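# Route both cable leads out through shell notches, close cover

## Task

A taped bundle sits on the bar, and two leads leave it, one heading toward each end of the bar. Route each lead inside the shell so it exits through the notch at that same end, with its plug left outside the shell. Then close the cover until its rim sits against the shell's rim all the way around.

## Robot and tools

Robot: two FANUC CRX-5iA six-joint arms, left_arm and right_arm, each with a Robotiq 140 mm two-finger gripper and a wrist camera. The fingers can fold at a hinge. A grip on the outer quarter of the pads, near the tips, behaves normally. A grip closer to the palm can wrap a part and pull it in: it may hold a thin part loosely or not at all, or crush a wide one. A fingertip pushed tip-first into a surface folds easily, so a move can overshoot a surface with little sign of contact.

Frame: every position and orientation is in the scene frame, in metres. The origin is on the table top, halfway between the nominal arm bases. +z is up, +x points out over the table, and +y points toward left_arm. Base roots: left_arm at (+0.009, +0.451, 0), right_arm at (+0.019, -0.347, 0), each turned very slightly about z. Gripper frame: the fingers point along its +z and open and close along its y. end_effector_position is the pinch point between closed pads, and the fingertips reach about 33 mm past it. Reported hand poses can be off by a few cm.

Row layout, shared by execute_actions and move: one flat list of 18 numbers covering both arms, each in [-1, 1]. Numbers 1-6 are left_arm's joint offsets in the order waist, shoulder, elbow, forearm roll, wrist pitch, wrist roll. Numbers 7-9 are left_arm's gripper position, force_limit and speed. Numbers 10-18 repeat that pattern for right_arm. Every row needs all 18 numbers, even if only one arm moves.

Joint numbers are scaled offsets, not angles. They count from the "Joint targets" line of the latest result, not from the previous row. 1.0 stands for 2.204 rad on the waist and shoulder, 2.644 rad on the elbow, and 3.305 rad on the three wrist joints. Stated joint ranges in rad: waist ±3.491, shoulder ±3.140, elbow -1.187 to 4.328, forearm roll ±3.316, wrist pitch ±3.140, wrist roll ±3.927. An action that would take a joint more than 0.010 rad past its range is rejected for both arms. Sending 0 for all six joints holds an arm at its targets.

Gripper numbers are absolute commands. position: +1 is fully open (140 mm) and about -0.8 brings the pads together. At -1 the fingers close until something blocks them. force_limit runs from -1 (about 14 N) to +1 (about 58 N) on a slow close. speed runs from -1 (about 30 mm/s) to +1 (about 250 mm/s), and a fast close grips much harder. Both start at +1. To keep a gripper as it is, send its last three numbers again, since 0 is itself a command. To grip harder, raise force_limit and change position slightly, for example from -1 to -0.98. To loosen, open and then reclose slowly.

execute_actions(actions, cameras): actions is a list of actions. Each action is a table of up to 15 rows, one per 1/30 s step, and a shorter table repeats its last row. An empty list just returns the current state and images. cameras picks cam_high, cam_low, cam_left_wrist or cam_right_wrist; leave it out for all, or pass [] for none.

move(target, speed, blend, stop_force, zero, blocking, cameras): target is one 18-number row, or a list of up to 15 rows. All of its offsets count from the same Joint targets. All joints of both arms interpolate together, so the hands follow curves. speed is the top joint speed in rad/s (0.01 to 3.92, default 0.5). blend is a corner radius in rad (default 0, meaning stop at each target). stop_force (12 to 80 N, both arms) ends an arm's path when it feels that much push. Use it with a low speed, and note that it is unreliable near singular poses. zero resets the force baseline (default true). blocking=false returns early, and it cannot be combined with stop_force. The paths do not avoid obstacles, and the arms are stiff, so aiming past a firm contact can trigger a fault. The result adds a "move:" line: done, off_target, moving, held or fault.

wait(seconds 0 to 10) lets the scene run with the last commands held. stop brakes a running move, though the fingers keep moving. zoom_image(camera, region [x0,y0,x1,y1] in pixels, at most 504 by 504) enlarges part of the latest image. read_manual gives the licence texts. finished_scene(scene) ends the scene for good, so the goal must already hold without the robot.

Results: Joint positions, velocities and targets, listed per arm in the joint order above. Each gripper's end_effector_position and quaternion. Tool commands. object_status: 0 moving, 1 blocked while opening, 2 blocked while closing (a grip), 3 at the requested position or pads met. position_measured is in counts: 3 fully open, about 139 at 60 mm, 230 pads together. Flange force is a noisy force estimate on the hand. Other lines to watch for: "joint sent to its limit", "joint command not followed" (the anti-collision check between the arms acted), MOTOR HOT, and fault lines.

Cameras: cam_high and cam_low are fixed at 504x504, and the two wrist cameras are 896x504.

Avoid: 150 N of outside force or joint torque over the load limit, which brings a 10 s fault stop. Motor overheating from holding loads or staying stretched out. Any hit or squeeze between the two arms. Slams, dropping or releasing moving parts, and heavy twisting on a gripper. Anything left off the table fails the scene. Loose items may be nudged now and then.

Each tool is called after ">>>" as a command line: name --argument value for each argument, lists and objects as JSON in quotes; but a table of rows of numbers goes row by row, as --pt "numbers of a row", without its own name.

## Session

>>> execute_actions --actions '[]'

>>> zoom_image --camera "cam_high" --region '[150, 150, 400, 350]'

Scene clock: 0.00 s.
left_arm: end_effector_position=(+0.4540, -0.0081, +0.1866) position_measured=3 object_status=3 end_effector_quat_wxyz=(+0.050, +0.599, -0.467, +0.649) | right_arm: end_effector_position=(+0.5751, -0.4312, +0.1997) position_measured=3 object_status=3 end_effector_quat_wxyz=(-0.323, -0.307, +0.889, -0.107)
Joint positions: left_arm=[-0.436 0.031 -0.796 -0.433 0.714 1.278] | right_arm=[0.261 0.81 0.734 0.305 -2.126 -1.072]
Joint velocities: within noise
Flange force (N): no reading
Joint targets: left_arm=[-0.436 0.031 -0.796 -0.433 0.714 1.278] | right_arm=[0.261 0.810 0.734 0.305 -2.126 -1.072]
Tool commands: left_gripper/position=+1.0 left_gripper/force_limit=+1.0 left_gripper/speed=+1.0 right_gripper/position=+1.0 right_gripper/force_limit=+1.0 right_gripper/speed=+1.0
camera_calibration:
cam_left_wrist: T_world_to_cam=[[-0.626062, -0.569321, -0.532841, 0.388503], [0.00553977, 0.680064, -0.733132, 0.144383], [0.779754, -0.461938, -0.422608, -0.13594], [0, 0, 0, 1]] pos_world=[0.348427, 0.060198, 0.255413]
cam_right_wrist: T_world_to_cam=[[-0.599371, 0.800359, 0.0133888, 0.692336], [0.75015, 0.56745, -0.339523, -0.112654], [-0.279338, -0.193457, -0.940502, 0.407699], [0, 0, 0, 1]] pos_world=[0.61336, -0.41132, 0.335924]

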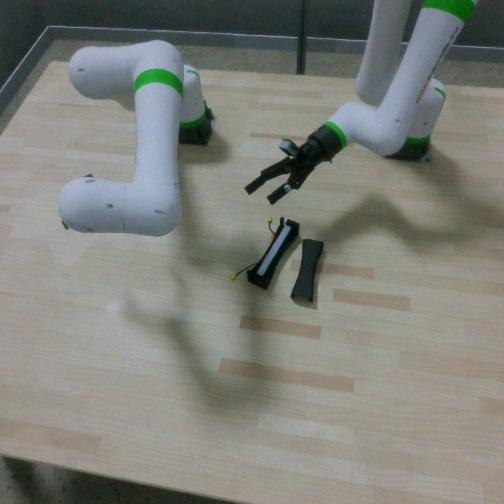

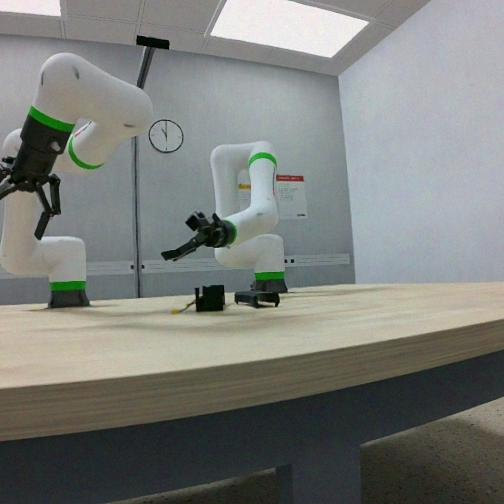

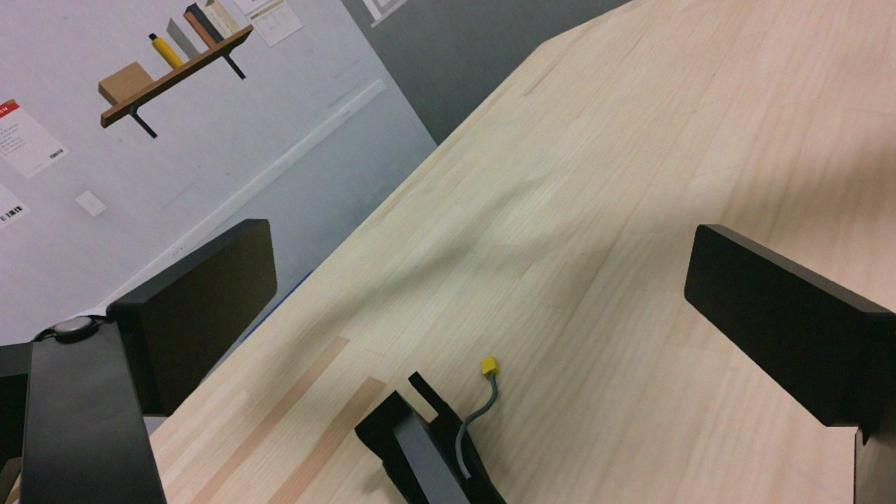

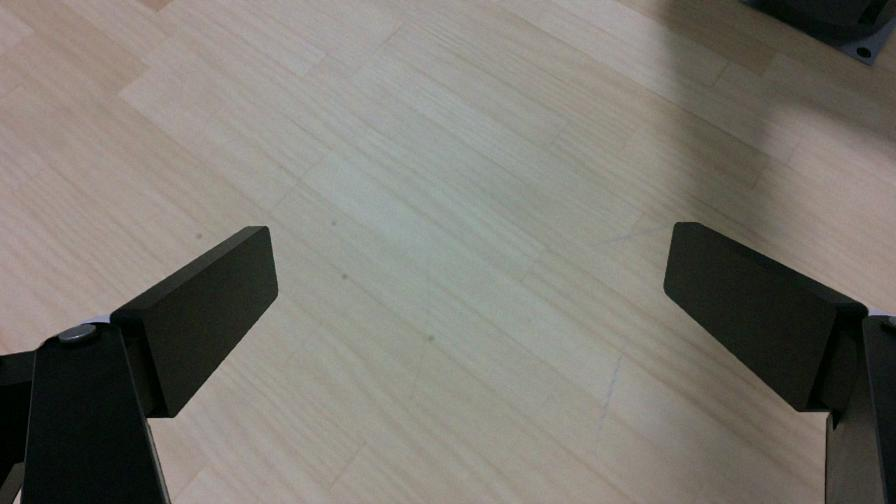

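Scaled by 2.016 from the camera's 504x504 image, which has a finer 720x720 frame.

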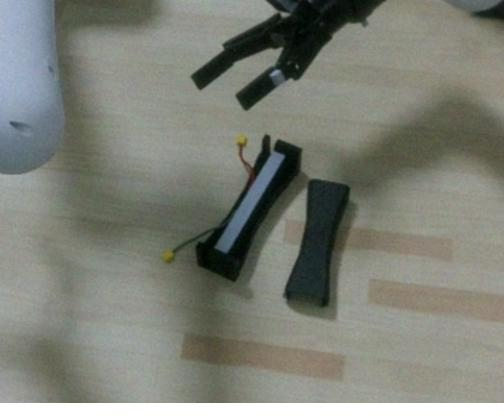

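>>> move --pt "0.0809 0.2371 0.5304 0.131 -0.7073 0.1467 0.229 -1 0 0 0 0 0 0 0 0.0 -1 0" --pt "0.0809 0.2371 0.5304 0.131 -0.7073 0.1467 0.229 -1 0 0.311 -0.148 -0.0429 -0.0923 0.1266 -0.5322 0.0 -1 0" --speed 1.2 --blend '[0.15,0]'

>>> zoom_image --camera "cam_right_wrist" --region '[330, 30, 630, 400]'

Scene clock: 8.50 s.
left_arm: end_effector_position=(+0.5930, +0.1489, +0.2001) position_measured=100 object_status=3 end_effector_quat_wxyz=(+0.000, +0.999, -0.044, +0.000) | right_arm: end_effector_position=(+0.5934, -0.2143, +0.2070) position_measured=129 object_status=3 end_effector_quat_wxyz=(-0.127, -0.114, +0.974, -0.146)
Joint positions: left_arm=[-0.258 0.554 0.607 0 -1.624 1.762] | right_arm=[0.564 0.666 0.684 0.17 -1.941 -1.85]
Flange force (N): left_arm=[-10.5 -1.8 1.8] | right_arm=[13.9 -0.6 6.6]
Joint targets: left_arm=[-0.258 0.554 0.607 0.000 -1.624 1.762] | right_arm=[0.564 0.666 0.684 0.170 -1.941 -1.850]
move: held (right_arm; a check stopped the path); path passed 1 of 2 targets; blend cut to 0 rad at target 1; limits=held; right_arm: the wrist roll is farthest, 0.981 rad from its target
joint command not followed: on one or more control steps a check withheld the commanded joint targets of the right arm, and it was not sent them on those steps.
cause: the commanded joint targets, or the way to them, would bring a part of the robot too close to another arm (a part of this arm just beyond the forearm roll and a part of the left arm just beyond the wrist pitch, at the place that arm is still heading or pushing toward).
camera_calibration:
cam_left_wrist: T_world_to_cam=[[-0.071344, -0.997447, -0.00321585, 0.200871], [-0.939552, 0.0661198, 0.335961, 0.484591], [-0.33489, 0.0269902, -0.94187, 0.525936], [0, 0, 0, 1]] pos_world=[0.64576, 0.154122, 0.333206]
cam_right_wrist: T_world_to_cam=[[-0.245158, 0.938292, -0.243938, 0.402241], [0.962255, 0.266169, 0.0567345, -0.519396], [0.118162, -0.220822, -0.96813, 0.225691], [0, 0, 0, 1]] pos_world=[0.571736, -0.189334, 0.346088]

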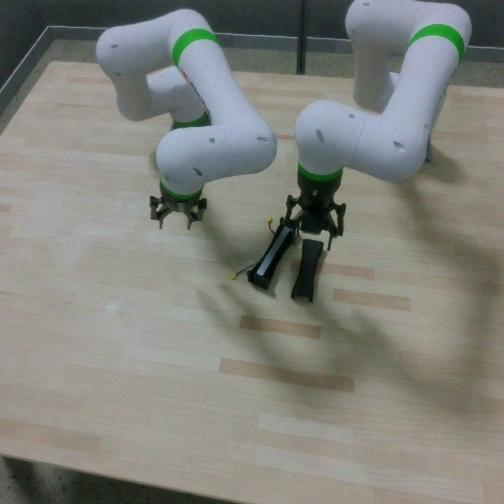

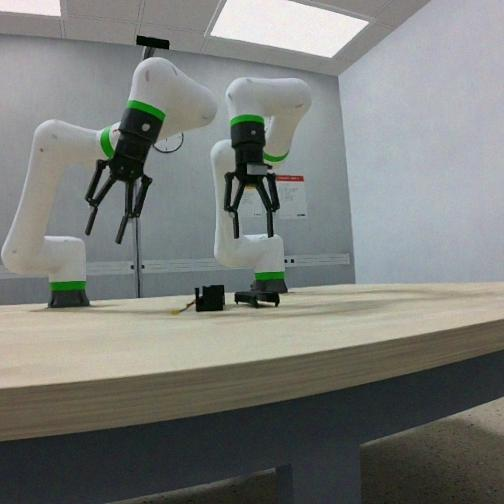

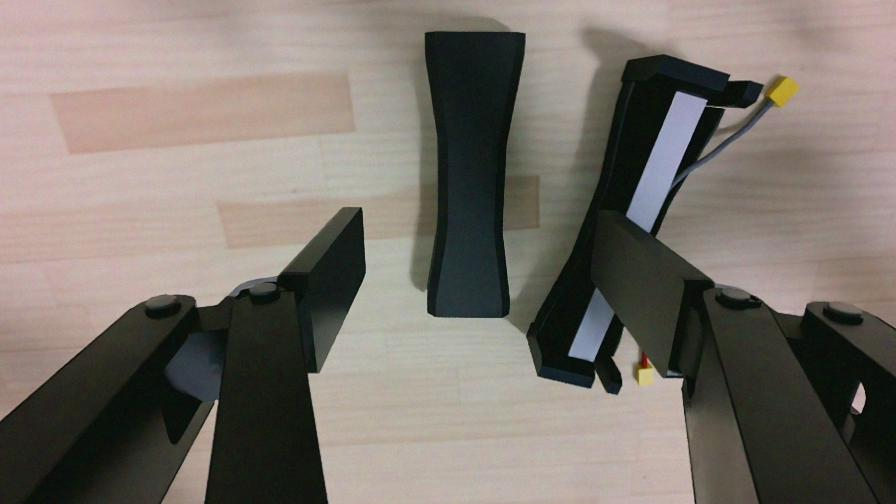

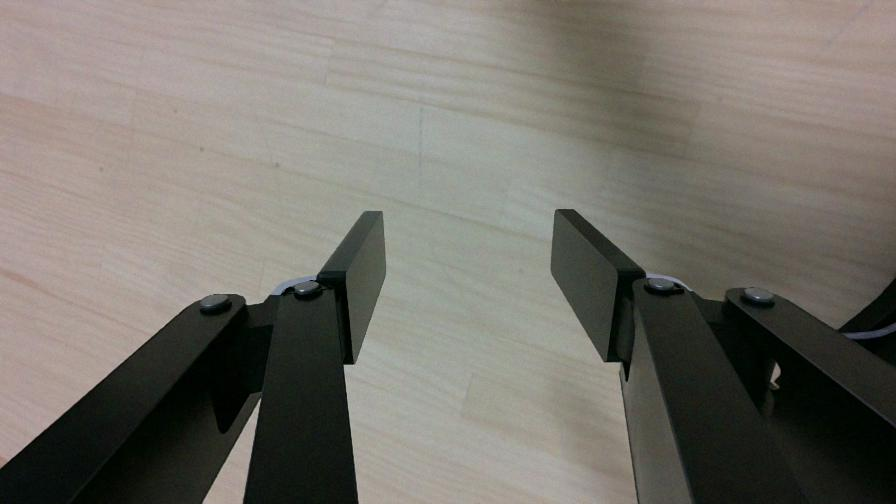

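Scaled by 1.362 from the camera's 896x504 image, which has a finer 1280x720 frame.

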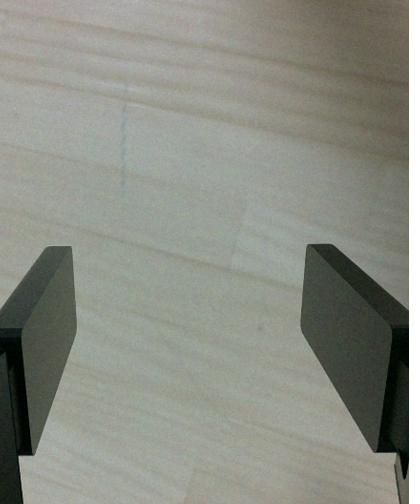

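>>> zoom_image --camera "cam_left_wrist" --region '[590, 40, 810, 240]'

>>> zoom_image --camera "cam_left_wrist" --region '[510, 220, 700, 400]'

>>> zoom_image --camera "cam_left_wrist" --region '[400, 20, 560, 330]'

Scaled by 2.291 from the camera's 896x504 image, which has a finer 1280x720 frame.

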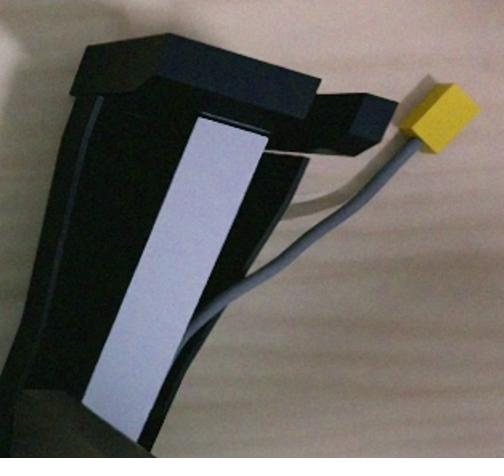

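Scaled by 2.653 from the camera's 896x504 image, which has a finer 1280x720 frame.

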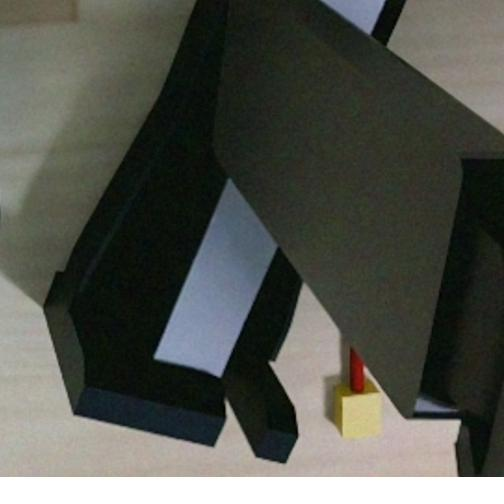

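Scaled by 1.626 from the camera's 896x504 image, which has a finer 1280x720 frame.

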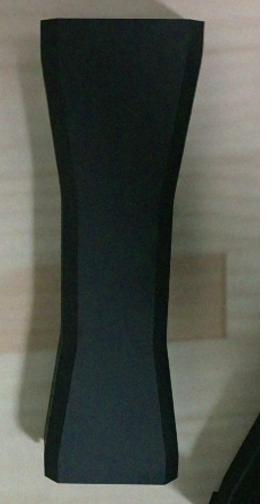

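>>> move --pt "0.0897 -0.1692 -0.1451 0 0.0033 0.548 0.229 -1 0 0 0 0 0 0 0 -0.28 -1 0" --pt "0.0897 -0.1692 -0.1451 0 0.0033 0.548 0.229 -1 0 0.2015 -0.1976 -0.2672 -0.0514 0.1886 -0.1781 -0.28 -1 0" --speed '[1.2,0.8]' --blend '[0.15,0]'

Scene clock: 19.27 s.
left_arm: end_effector_position=(+0.4999, +0.2810, +0.2500) position_measured=100 object_status=3 end_effector_quat_wxyz=(+0.000, +0.573, +0.820, +0.000) | right_arm: end_effector_position=(+0.4078, +0.0076, +0.1197) position_measured=164 object_status=3 end_effector_quat_wxyz=(+0.000, -0.061, +0.998, +0.000)
Joint positions: left_arm=[-0.06 0.181 0.223 0 -1.613 3.574] | right_arm=[1.008 0.231 -0.023 0 -1.317 -2.439]
Flange force (N): left_arm=[2.5 -7.5 1.6] | right_arm=[5.2 -3.9 -0.7]
Joint targets: left_arm=[-0.060 0.181 0.223 0.000 -1.613 3.574] | right_arm=[1.008 0.231 -0.023 0.000 -1.317 -2.439]
move: done; blend cut to 0 rad at target 1
camera_calibration:
cam_left_wrist: T_world_to_cam=[[0.93343, 0.358741, -0.00361825, -0.55709], [0.339048, -0.878803, 0.335784, -0.00194407], [0.11728, -0.314657, -0.941932, 0.408171], [0, 0, 0, 1]] pos_world=[0.472794, 0.326577, 0.383106]
cam_right_wrist: T_world_to_cam=[[-0.110034, 0.993789, 0.0166005, 0.0404531], [0.934945, 0.0978215, 0.34104, -0.416562], [0.337298, 0.0530464, -0.939902, 0.117246], [0, 0, 0, 1]] pos_world=[0.354366, -0.00567274, 0.251593]

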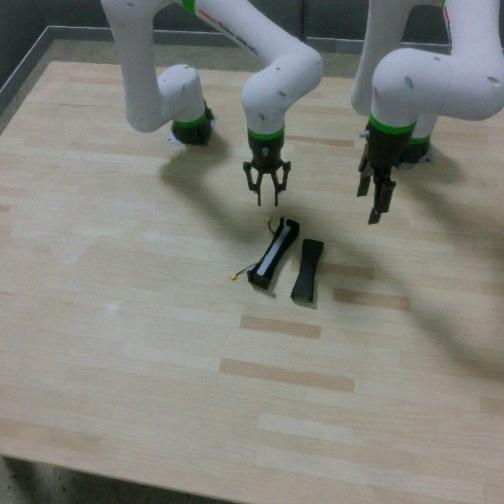

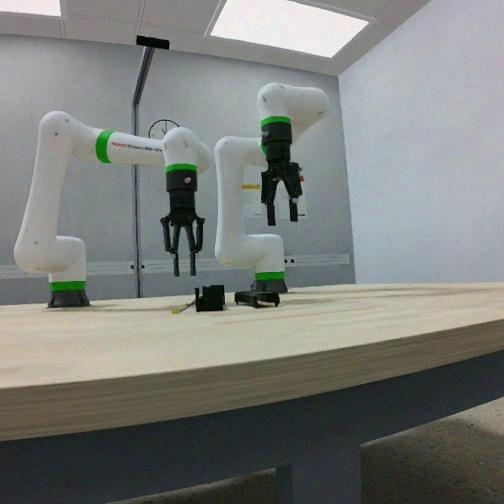

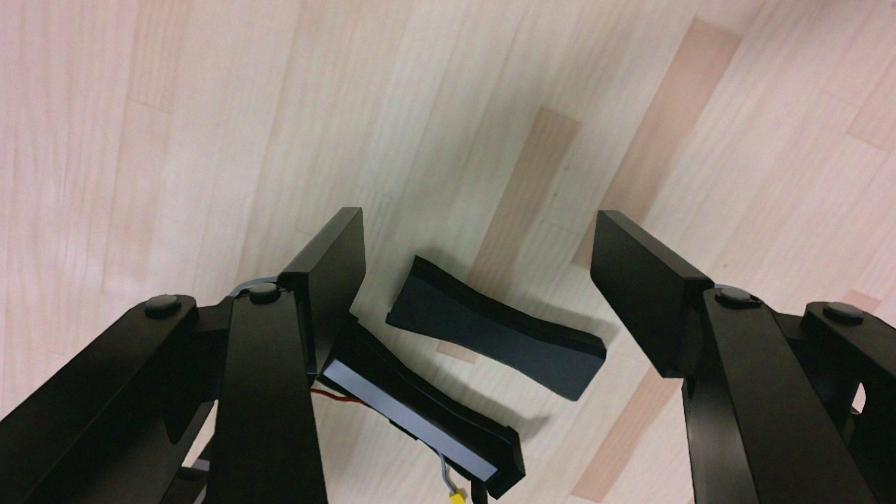

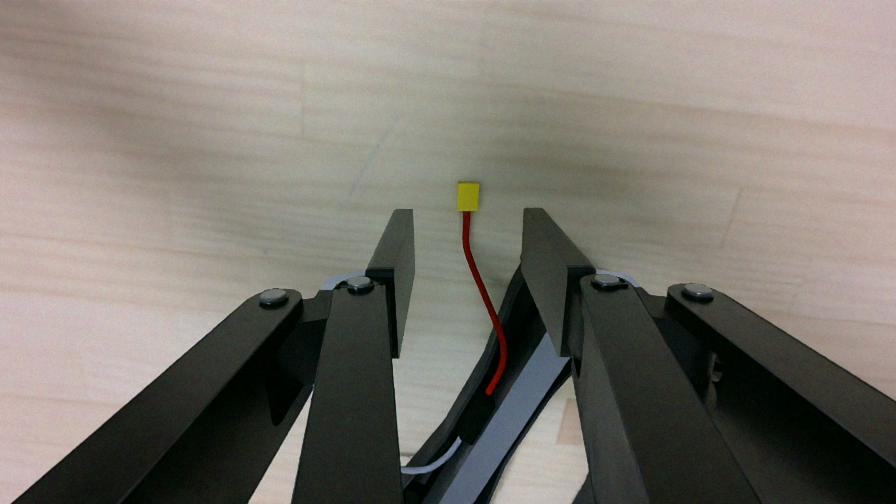

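>>> move --pt "0 0 0 0 0 0 0.229 -1 0 0.0024 0.0169 -0.0282 0 0.0339 -0.0015 -0.28 -1 0" --pt "0 0 0 0 0 0 0.229 -1 0 0.0024 0.0307 -0.0435 0 0.0553 -0.0015 -0.28 -1 0" --speed 0.25 --blend '[0.01,0]' --cameras '["cam_right_wrist"]'

Scene clock: 21.83 s.
left_arm: end_effector_position=(+0.4999, +0.2810, +0.2500) position_measured=100 object_status=3 end_effector_quat_wxyz=(+0.000, +0.573, +0.820, +0.000) | right_arm: end_effector_position=(+0.4060, +0.0100, +0.0387) position_measured=164 object_status=3 end_effector_quat_wxyz=(+0.000, -0.061, +0.998, +0.000)
Joint positions: left_arm=[-0.06 0.181 0.223 0 -1.613 3.574] | right_arm=[1.013 0.298 -0.138 0 -1.134 -2.444]
Flange force (N): left_arm=[3.0 -8.2 2.3] | right_arm=[6.2 -4.3 -2.3]
Joint targets: left_arm=[-0.060 0.181 0.223 0.000 -1.613 3.574] | right_arm=[1.013 0.298 -0.138 0.000 -1.134 -2.444]
move: done
camera_calibration:
cam_right_wrist: T_world_to_cam=[[-0.110317, 0.993754, 0.0168033, 0.0394804], [0.934883, 0.0980134, 0.341157, -0.387432], [0.337379, 0.0533447, -0.939856, 0.0414757], [0, 0, 0, 1]] pos_world=[0.352566, -0.00347278, 0.170493]
Images, in order (width x height): cam_right_wrist 896x504.

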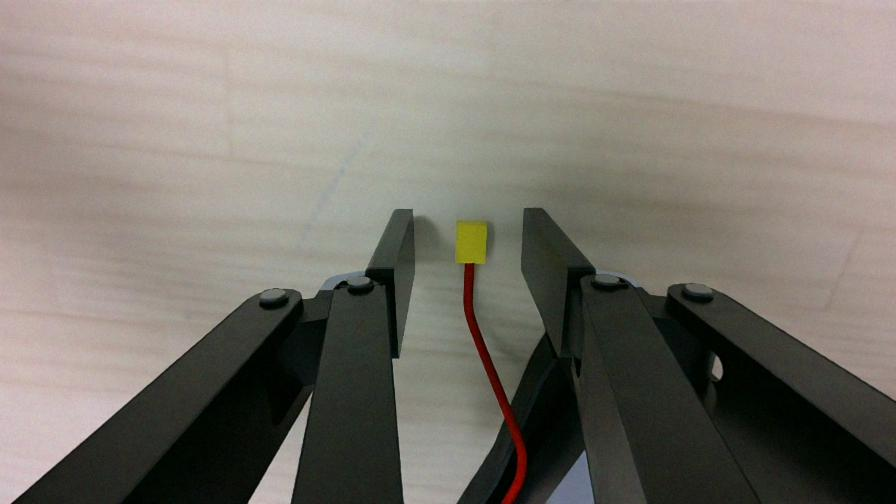

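>>> move --target '[0,0,0,0,0,0,0.229,-1,0,0,0,0,0,0,0,-1,-1,-1]' --cameras '[]'

>>> wait --seconds 0.5 --cameras '["cam_right_wrist", "cam_left_wrist"]'

>>> zoom_image --camera "cam_left_wrist" --region '[300, 300, 540, 504]'

Scene clock: 23.47 s.
left_arm: end_effector_position=(+0.4999, +0.2810, +0.2500) position_measured=100 object_status=3 end_effector_quat_wxyz=(+0.000, +0.573, +0.820, +0.000) | right_arm: end_effector_position=(+0.4060, +0.0099, +0.0387) position_measured=213 object_status=0 end_effector_quat_wxyz=(+0.000, -0.061, +0.998, +0.000)
Joint positions: left_arm=[-0.06 0.181 0.223 0 -1.613 3.574] | right_arm=[1.013 0.298 -0.138 0 -1.134 -2.444]
Flange force (N): left_arm=[2.8 -8.1 2.3] | right_arm=[6.0 -3.7 -4.3]
Joint targets: left_arm=[-0.060 0.181 0.223 0.000 -1.613 3.574] | right_arm=[1.013 0.298 -0.138 0.000 -1.134 -2.444]
move: done
No camera images: "cameras" was empty.

Scene clock: 23.97 s.
left_arm: end_effector_position=(+0.4999, +0.2810, +0.2500) position_measured=100 object_status=3 end_effector_quat_wxyz=(+0.000, +0.573, +0.820, +0.000) | right_arm: end_effector_position=(+0.4060, +0.0099, +0.0387) position_measured=213 object_status=2 end_effector_quat_wxyz=(+0.000, -0.061, +0.998, +0.000)
Joint positions: left_arm=[-0.06 0.181 0.223 0 -1.613 3.574] | right_arm=[1.013 0.298 -0.138 0 -1.134 -2.444]
Flange force (N): left_arm=[2.7 -7.9 2.0] | right_arm=[6.4 -4.2 -4.3]
Joint targets: left_arm=[-0.060 0.181 0.223 0.000 -1.613 3.574] | right_arm=[1.013 0.298 -0.138 0.000 -1.134 -2.444]
Tool commands: left_gripper/position=+0.229 left_gripper/force_limit=-1.0 left_gripper/speed=+0.0 right_gripper/position=-1.0 right_gripper/force_limit=-1.0 right_gripper/speed=-1.0
wait: 0.50 s; at rest by 0.17 s
camera_calibration:
cam_left_wrist: T_world_to_cam=[[0.93343, 0.358741, -0.00361825, -0.55709], [0.339048, -0.878803, 0.335784, -0.00194407], [0.11728, -0.314657, -0.941932, 0.408171], [0, 0, 0, 1]] pos_world=[0.472794, 0.326577, 0.383106]
cam_right_wrist: T_world_to_cam=[[-0.110377, 0.99375, 0.0166762, 0.0395233], [0.934875, 0.0981129, 0.341148, -0.387428], [0.33738, 0.0532451, -0.939862, 0.0414759], [0, 0, 0, 1]] pos_world=[0.352566, -0.00347302, 0.170493]
Images, in order (width x height): cam_left_wrist 896x504, cam_right_wrist 896x504.

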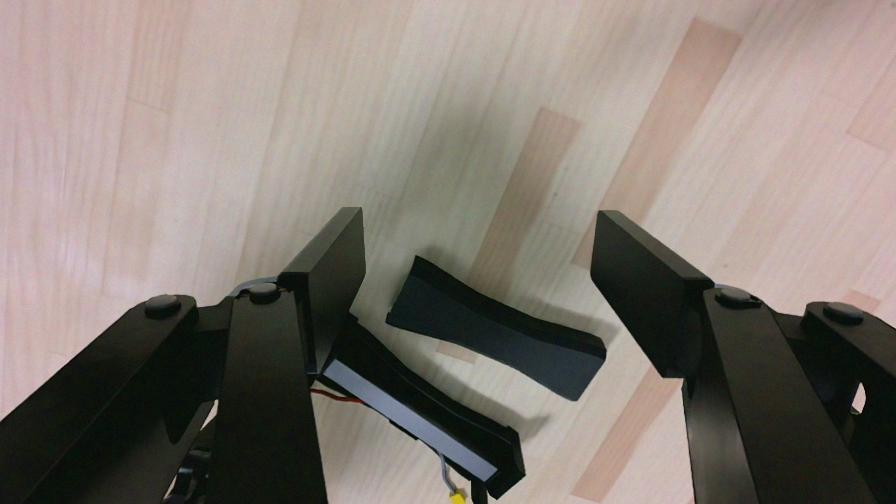

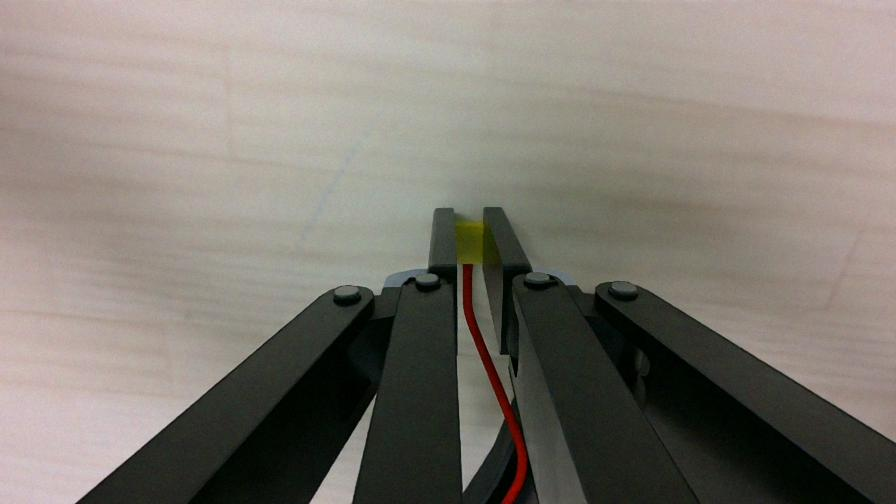

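Scaled by 2.100 from the camera's 896x504 image, which has a finer 1280x720 frame.

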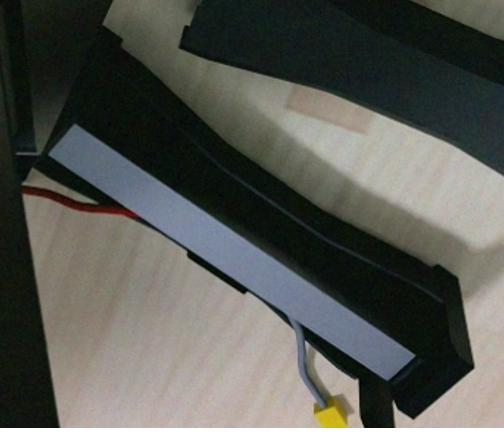

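>>> move --pt "0 0 0 0 0 0 0.229 -1 0 0.0026 0.0015 0.0486 0 -0.0381 -0.0545 -1 -1 -1" --pt "0 0 0 0 0 0 0.229 -1 0 0.0128 0.0265 0.1048 0 -0.0664 -0.1457 -1 -1 -1" --speed 0.3 --blend '[0.03,0]' --cameras '["cam_right_wrist"]'

>>> zoom_image --camera "cam_right_wrist" --region '[330, 170, 600, 400]'

Scene clock: 28.20 s.
left_arm: end_effector_position=(+0.4999, +0.2810, +0.2500) position_measured=100 object_status=3 end_effector_quat_wxyz=(+0.000, +0.573, +0.820, +0.000) | right_arm: end_effector_position=(+0.4232, +0.0655, +0.1199) position_measured=213 object_status=2 end_effector_quat_wxyz=(+0.000, +0.165, +0.986, +0.000)
Joint positions: left_arm=[-0.06 0.181 0.223 0 -1.613 3.574] | right_arm=[1.041 0.357 0.139 0 -1.354 -2.925]
Flange force (N): left_arm=[2.5 -7.6 1.7] | right_arm=[4.0 -8.0 -0.4]
Joint targets: left_arm=[-0.060 0.181 0.223 0.000 -1.613 3.574] | right_arm=[1.041 0.357 0.139 0.000 -1.354 -2.925]
move: done
camera_calibration:
cam_right_wrist: T_world_to_cam=[[0.33604, 0.941714, 0.0158721, -0.200617], [0.883604, -0.321049, 0.340839, -0.387438], [0.326068, -0.100511, -0.939988, 0.123889], [0, 0, 0, 1]] pos_world=[0.369361, 0.0769887, 0.251692]
Images, in order (width x height): cam_right_wrist 896x504.

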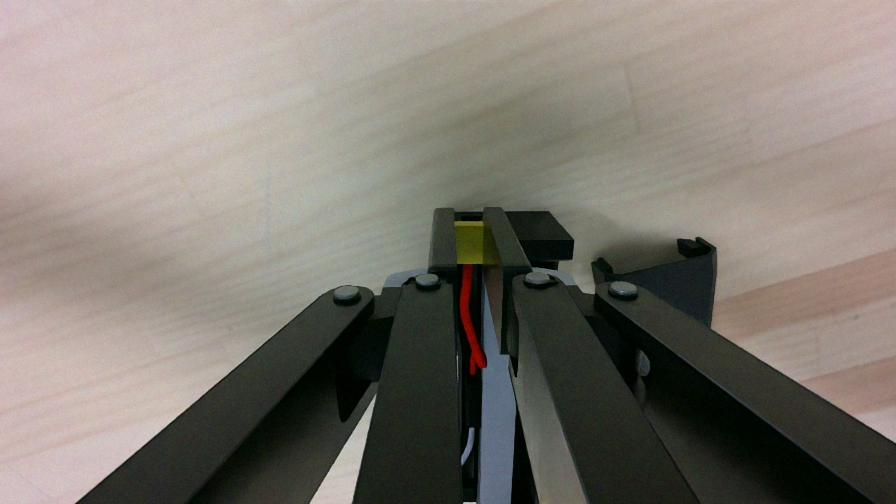

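Scaled by 1.867 from the camera's 896x504 image, which has a finer 1280x720 frame.

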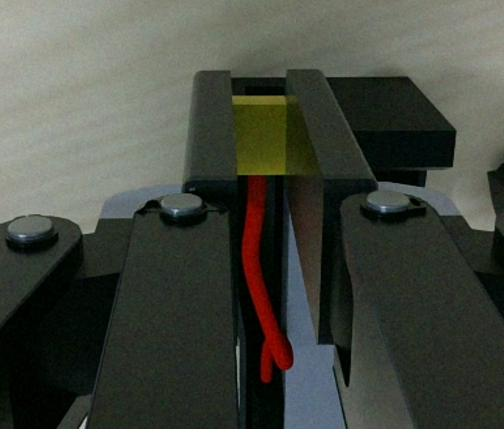

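>>> move --pt "0 0 0 0 0 0 0.229 -1 0 0.0081 0.0063 -0.0175 0 0.0186 -0.0055 -1 -1 -1" --pt "0 0 0 0 0 0 0.229 -1 0 0.0145 0.0129 -0.0377 0 0.0392 -0.0098 -1 -1 -1" --speed 0.15 --blend '[0.01,0]' --cameras '["cam_right_wrist"]'

>>> zoom_image --camera "cam_right_wrist" --region '[330, 170, 600, 400]'

Scene clock: 31.33 s.
left_arm: end_effector_position=(+0.4999, +0.2810, +0.2500) position_measured=100 object_status=3 end_effector_quat_wxyz=(+0.000, +0.573, +0.820, +0.000) | right_arm: end_effector_position=(+0.4078, +0.0748, +0.0628) position_measured=213 object_status=2 end_effector_quat_wxyz=(+0.000, +0.165, +0.986, +0.001)
Joint positions: left_arm=[-0.06 0.181 0.223 0 -1.613 3.574] | right_arm=[1.073 0.385 0.04 0 -1.224 -2.958]
Flange force (N): left_arm=[2.9 -8.3 1.8] | right_arm=[3.0 -7.3 -2.4]
Joint targets: left_arm=[-0.060 0.181 0.223 0.000 -1.613 3.574] | right_arm=[1.073 0.385 0.039 0.000 -1.224 -2.958]
move: done
camera_calibration:
cam_right_wrist: T_world_to_cam=[[0.336505, 0.941522, 0.017369, -0.203641], [0.883201, -0.321952, 0.341031, -0.351234], [0.32668, -0.0994183, -0.939892, 0.0758335], [0, 0, 0, 1]] pos_world=[0.353963, 0.0861907, 0.194594]
Images, in order (width x height): cam_right_wrist 896x504.

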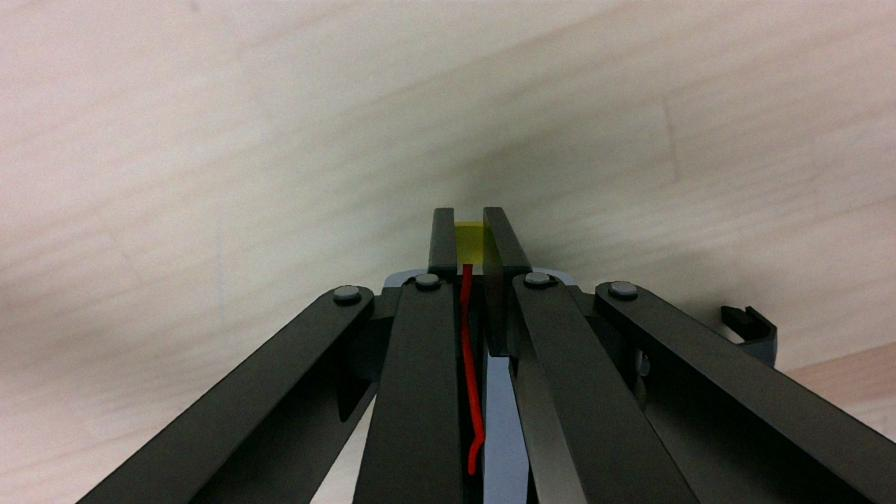

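Scaled by 1.867 from the camera's 896x504 image, which has a finer 1280x720 frame.

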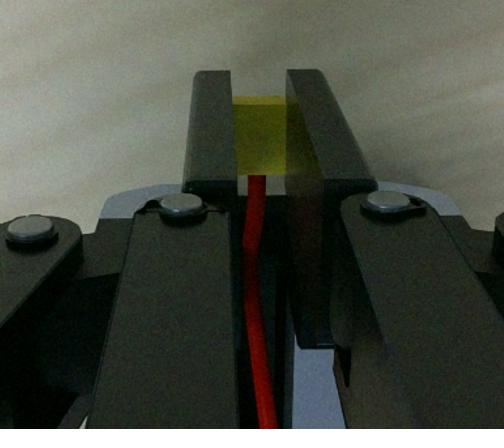

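>>> move --target '[0,0,0,0,0,0,0.229,-1,0,0.0023,0.0083,-0.0123,0,0.0151,-0.0014,-1,-1,-1]' --speed 0.08 --cameras '["cam_right_wrist"]'

>>> zoom_image --camera "cam_right_wrist" --region '[330, 170, 600, 400]'

Scene clock: 33.40 s.
left_arm: end_effector_position=(+0.4999, +0.2810, +0.2500) position_measured=100 object_status=3 end_effector_quat_wxyz=(+0.000, +0.573, +0.820, +0.000) | right_arm: end_effector_position=(+0.4050, +0.0757, +0.0395) position_measured=213 object_status=2 end_effector_quat_wxyz=(+0.000, +0.165, +0.986, +0.000)
Joint positions: left_arm=[-0.06 0.181 0.223 0 -1.613 3.574] | right_arm=[1.078 0.403 0.007 0 -1.174 -2.962]
Flange force (N): left_arm=[2.9 -8.0 2.3] | right_arm=[3.3 -7.4 -2.8]
Joint targets: left_arm=[-0.060 0.181 0.223 0.000 -1.613 3.574] | right_arm=[1.078 0.403 0.007 0.000 -1.174 -2.962]
move: done
camera_calibration:
cam_right_wrist: T_world_to_cam=[[0.33605, 0.9417, 0.0164851, -0.202845], [0.883495, -0.321248, 0.340936, -0.340706], [0.326355, -0.100007, -0.939942, 0.0552055], [0, 0, 0, 1]] pos_world=[0.351162, 0.0870894, 0.171393]
Images, in order (width x height): cam_right_wrist 896x504.

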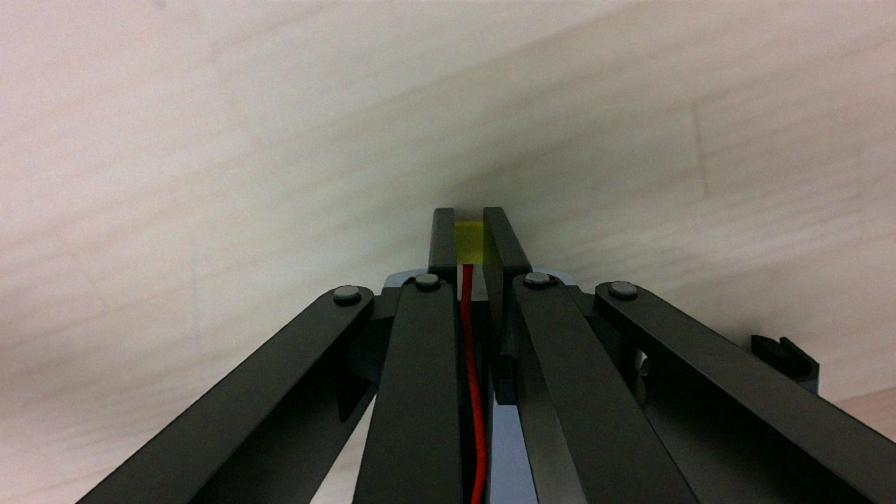

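Scaled by 1.867 from the camera's 896x504 image, which has a finer 1280x720 frame.

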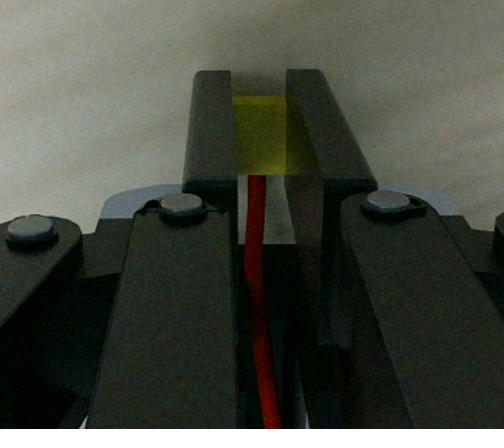

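>>> move --target '[0,0,0,0,0,0,0.229,-1,0,0,0,0,0,0,0,-0.4,-1,-1]' --cameras '["cam_right_wrist"]'

>>> move --pt "0 0 0 0 0 0 0.229 -1 0 0 -0.0315 0.0564 0 -0.0664 0 -0.4 -1 -1" --pt "0 0 0 0 0 0 0.229 -1 0 -0.1975 0.0925 0.1869 0 -0.0881 0.9474 -0.28 -1 0" --speed '[0.2,1.2]' --blend '[0.02,0]'

Scene clock: 35.87 s.
left_arm: end_effector_position=(+0.4999, +0.2810, +0.2500) position_measured=100 object_status=3 end_effector_quat_wxyz=(+0.000, +0.573, +0.820, +0.000) | right_arm: end_effector_position=(+0.4050, +0.0756, +0.0395) position_measured=179 object_status=0 end_effector_quat_wxyz=(+0.000, +0.165, +0.986, +0.000)
Joint positions: left_arm=[-0.06 0.181 0.223 0 -1.613 3.574] | right_arm=[1.078 0.403 0.007 0 -1.174 -2.962]
Flange force (N): left_arm=[2.5 -7.6 2.0] | right_arm=[3.0 -7.4 -2.7]
Joint targets: left_arm=[-0.060 0.181 0.223 0.000 -1.613 3.574] | right_arm=[1.078 0.403 0.007 0.000 -1.174 -2.962]
move: done
camera_calibration:
cam_right_wrist: T_world_to_cam=[[0.336092, 0.941687, 0.0163648, -0.202838], [0.883513, -0.321254, 0.340883, -0.340703], [0.326262, -0.10011, -0.939963, 0.0552505], [0, 0, 0, 1]] pos_world=[0.351161, 0.0870893, 0.171393]
Images, in order (width x height): cam_right_wrist 896x504.

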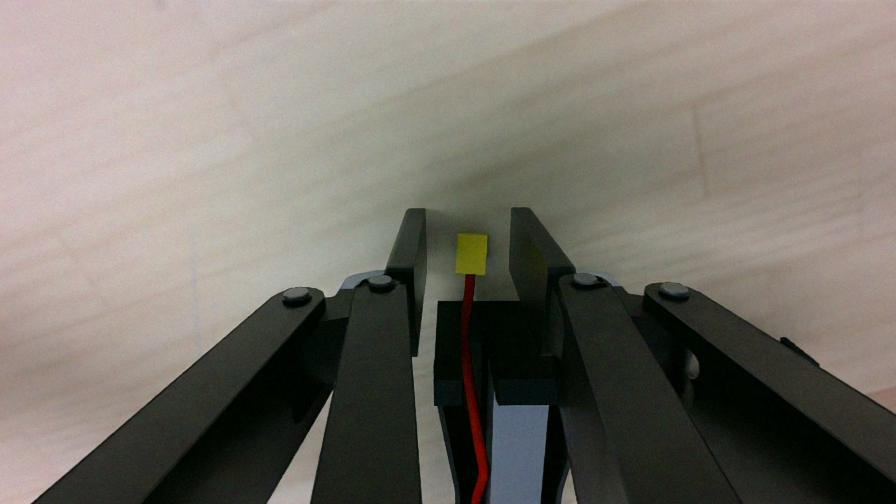

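Scene clock: 40.63 s.
left_arm: end_effector_position=(+0.4999, +0.2810, +0.2500) position_measured=100 object_status=3 end_effector_quat_wxyz=(+0.000, +0.573, +0.820, +0.000) | right_arm: end_effector_position=(+0.6315, -0.0658, +0.1197) position_measured=164 object_status=3 end_effector_quat_wxyz=(+0.000, +0.926, -0.379, +0.000)
Joint positions: left_arm=[-0.06 0.181 0.223 0 -1.613 3.574] | right_arm=[0.643 0.607 0.501 0 -1.466 0.169]
Flange force (N): left_arm=[2.6 -8.0 2.0] | right_arm=[-4.5 11.7 0.0]
Joint targets: left_arm=[-0.060 0.181 0.223 0.000 -1.613 3.574] | right_arm=[0.643 0.607 0.501 0.000 -1.466 0.169]
move: done
camera_calibration:
cam_left_wrist: T_world_to_cam=[[0.93343, 0.358741, -0.00361825, -0.55709], [0.339048, -0.878803, 0.335784, -0.00194407], [0.11728, -0.314657, -0.941932, 0.408171], [0, 0, 0, 1]] pos_world=[0.472794, 0.326577, 0.383106]
cam_right_wrist: T_world_to_cam=[[-0.708762, -0.705243, 0.0169668, 0.404297], [-0.658796, 0.670301, 0.34159, 0.425526], [-0.252277, 0.230928, -0.939696, 0.429615], [0, 0, 0, 1]] pos_world=[0.675267, -0.0993134, 0.251493]

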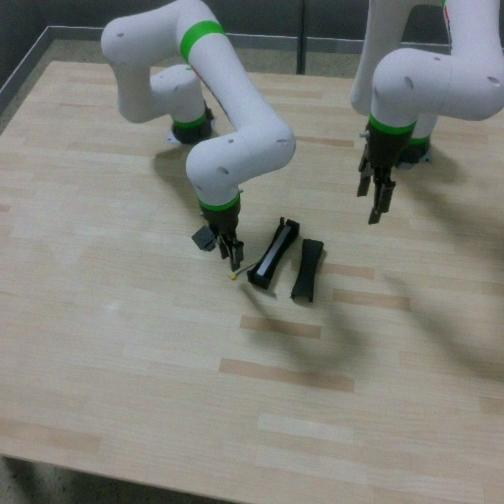

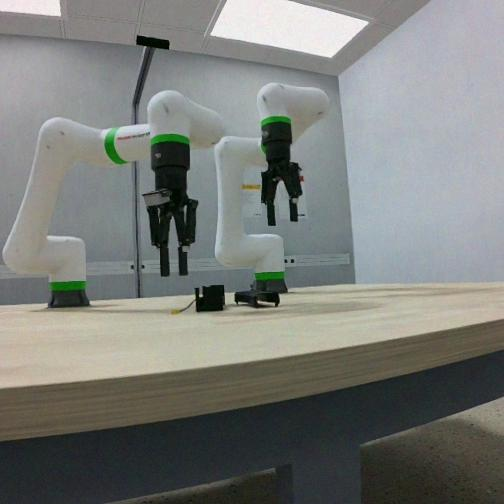

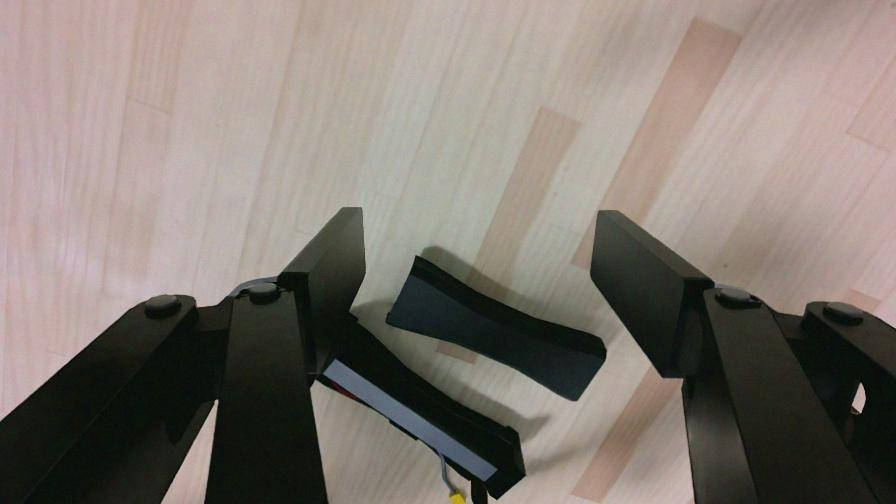

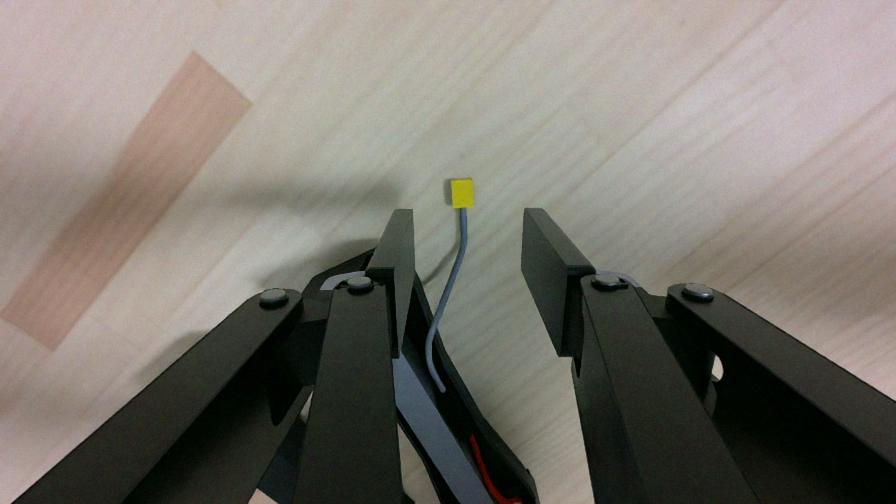

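>>> move --pt "0 0 0 0 0 0 0.229 -1 0 -0.0009 0.0114 -0.0295 0 0.0316 0.0006 -0.28 -1 0" --pt "0 0 0 0 0 0 0.229 -1 0 -0.0009 0.0204 -0.0461 0 0.0509 0.0006 -0.28 -1 0" --speed 0.25 --blend '[0.01,0]' --cameras '["cam_right_wrist"]'

>>> zoom_image --camera "cam_right_wrist" --region '[390, 200, 600, 504]'

Scene clock: 42.77 s.
left_arm: end_effector_position=(+0.4999, +0.2810, +0.2500) position_measured=100 object_status=3 end_effector_quat_wxyz=(+0.000, +0.573, +0.820, +0.000) | right_arm: end_effector_position=(+0.6336, -0.0659, +0.0385) position_measured=164 object_status=3 end_effector_quat_wxyz=(+0.000, +0.926, -0.379, +0.000)
Joint positions: left_arm=[-0.06 0.181 0.223 0 -1.613 3.574] | right_arm=[0.641 0.652 0.379 0 -1.297 0.171]
Flange force (N): left_arm=[2.6 -7.9 2.1] | right_arm=[-3.9 10.5 -2.0]
Joint targets: left_arm=[-0.060 0.181 0.223 0.000 -1.613 3.574] | right_arm=[0.641 0.652 0.379 0.000 -1.297 0.171]
move: done
camera_calibration:
cam_right_wrist: T_world_to_cam=[[-0.708839, -0.7052, 0.0154918, 0.40726], [-0.659171, 0.67007, 0.341321, 0.454992], [-0.25108, 0.23173, -0.939819, 0.353151], [0, 0, 0, 1]] pos_world=[0.677269, -0.0995123, 0.170291]
Images, in order (width x height): cam_right_wrist 896x504.

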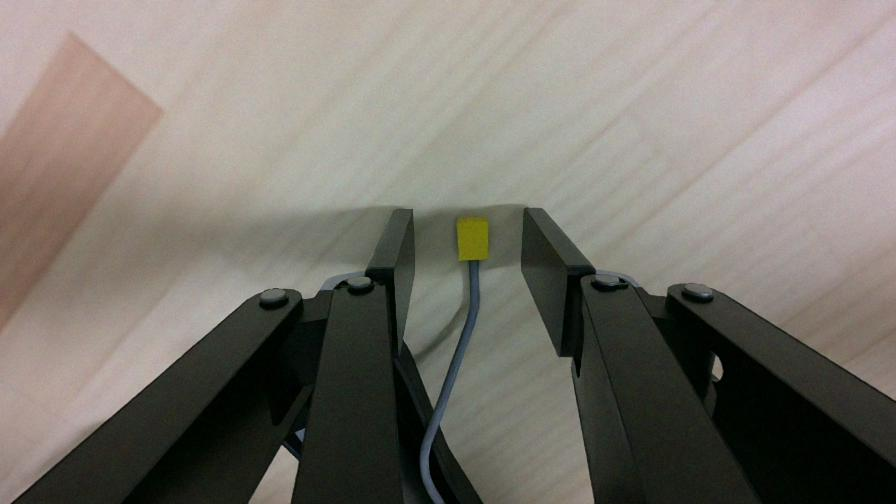

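Scaled by 1.658 from the camera's 896x504 image, which has a finer 1280x720 frame.

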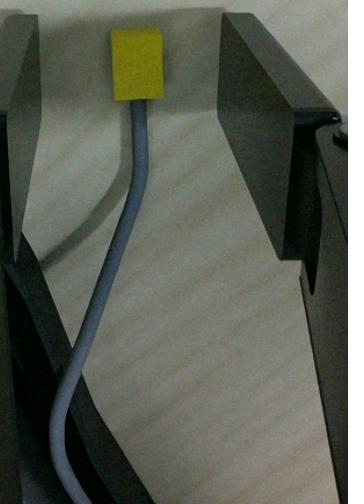

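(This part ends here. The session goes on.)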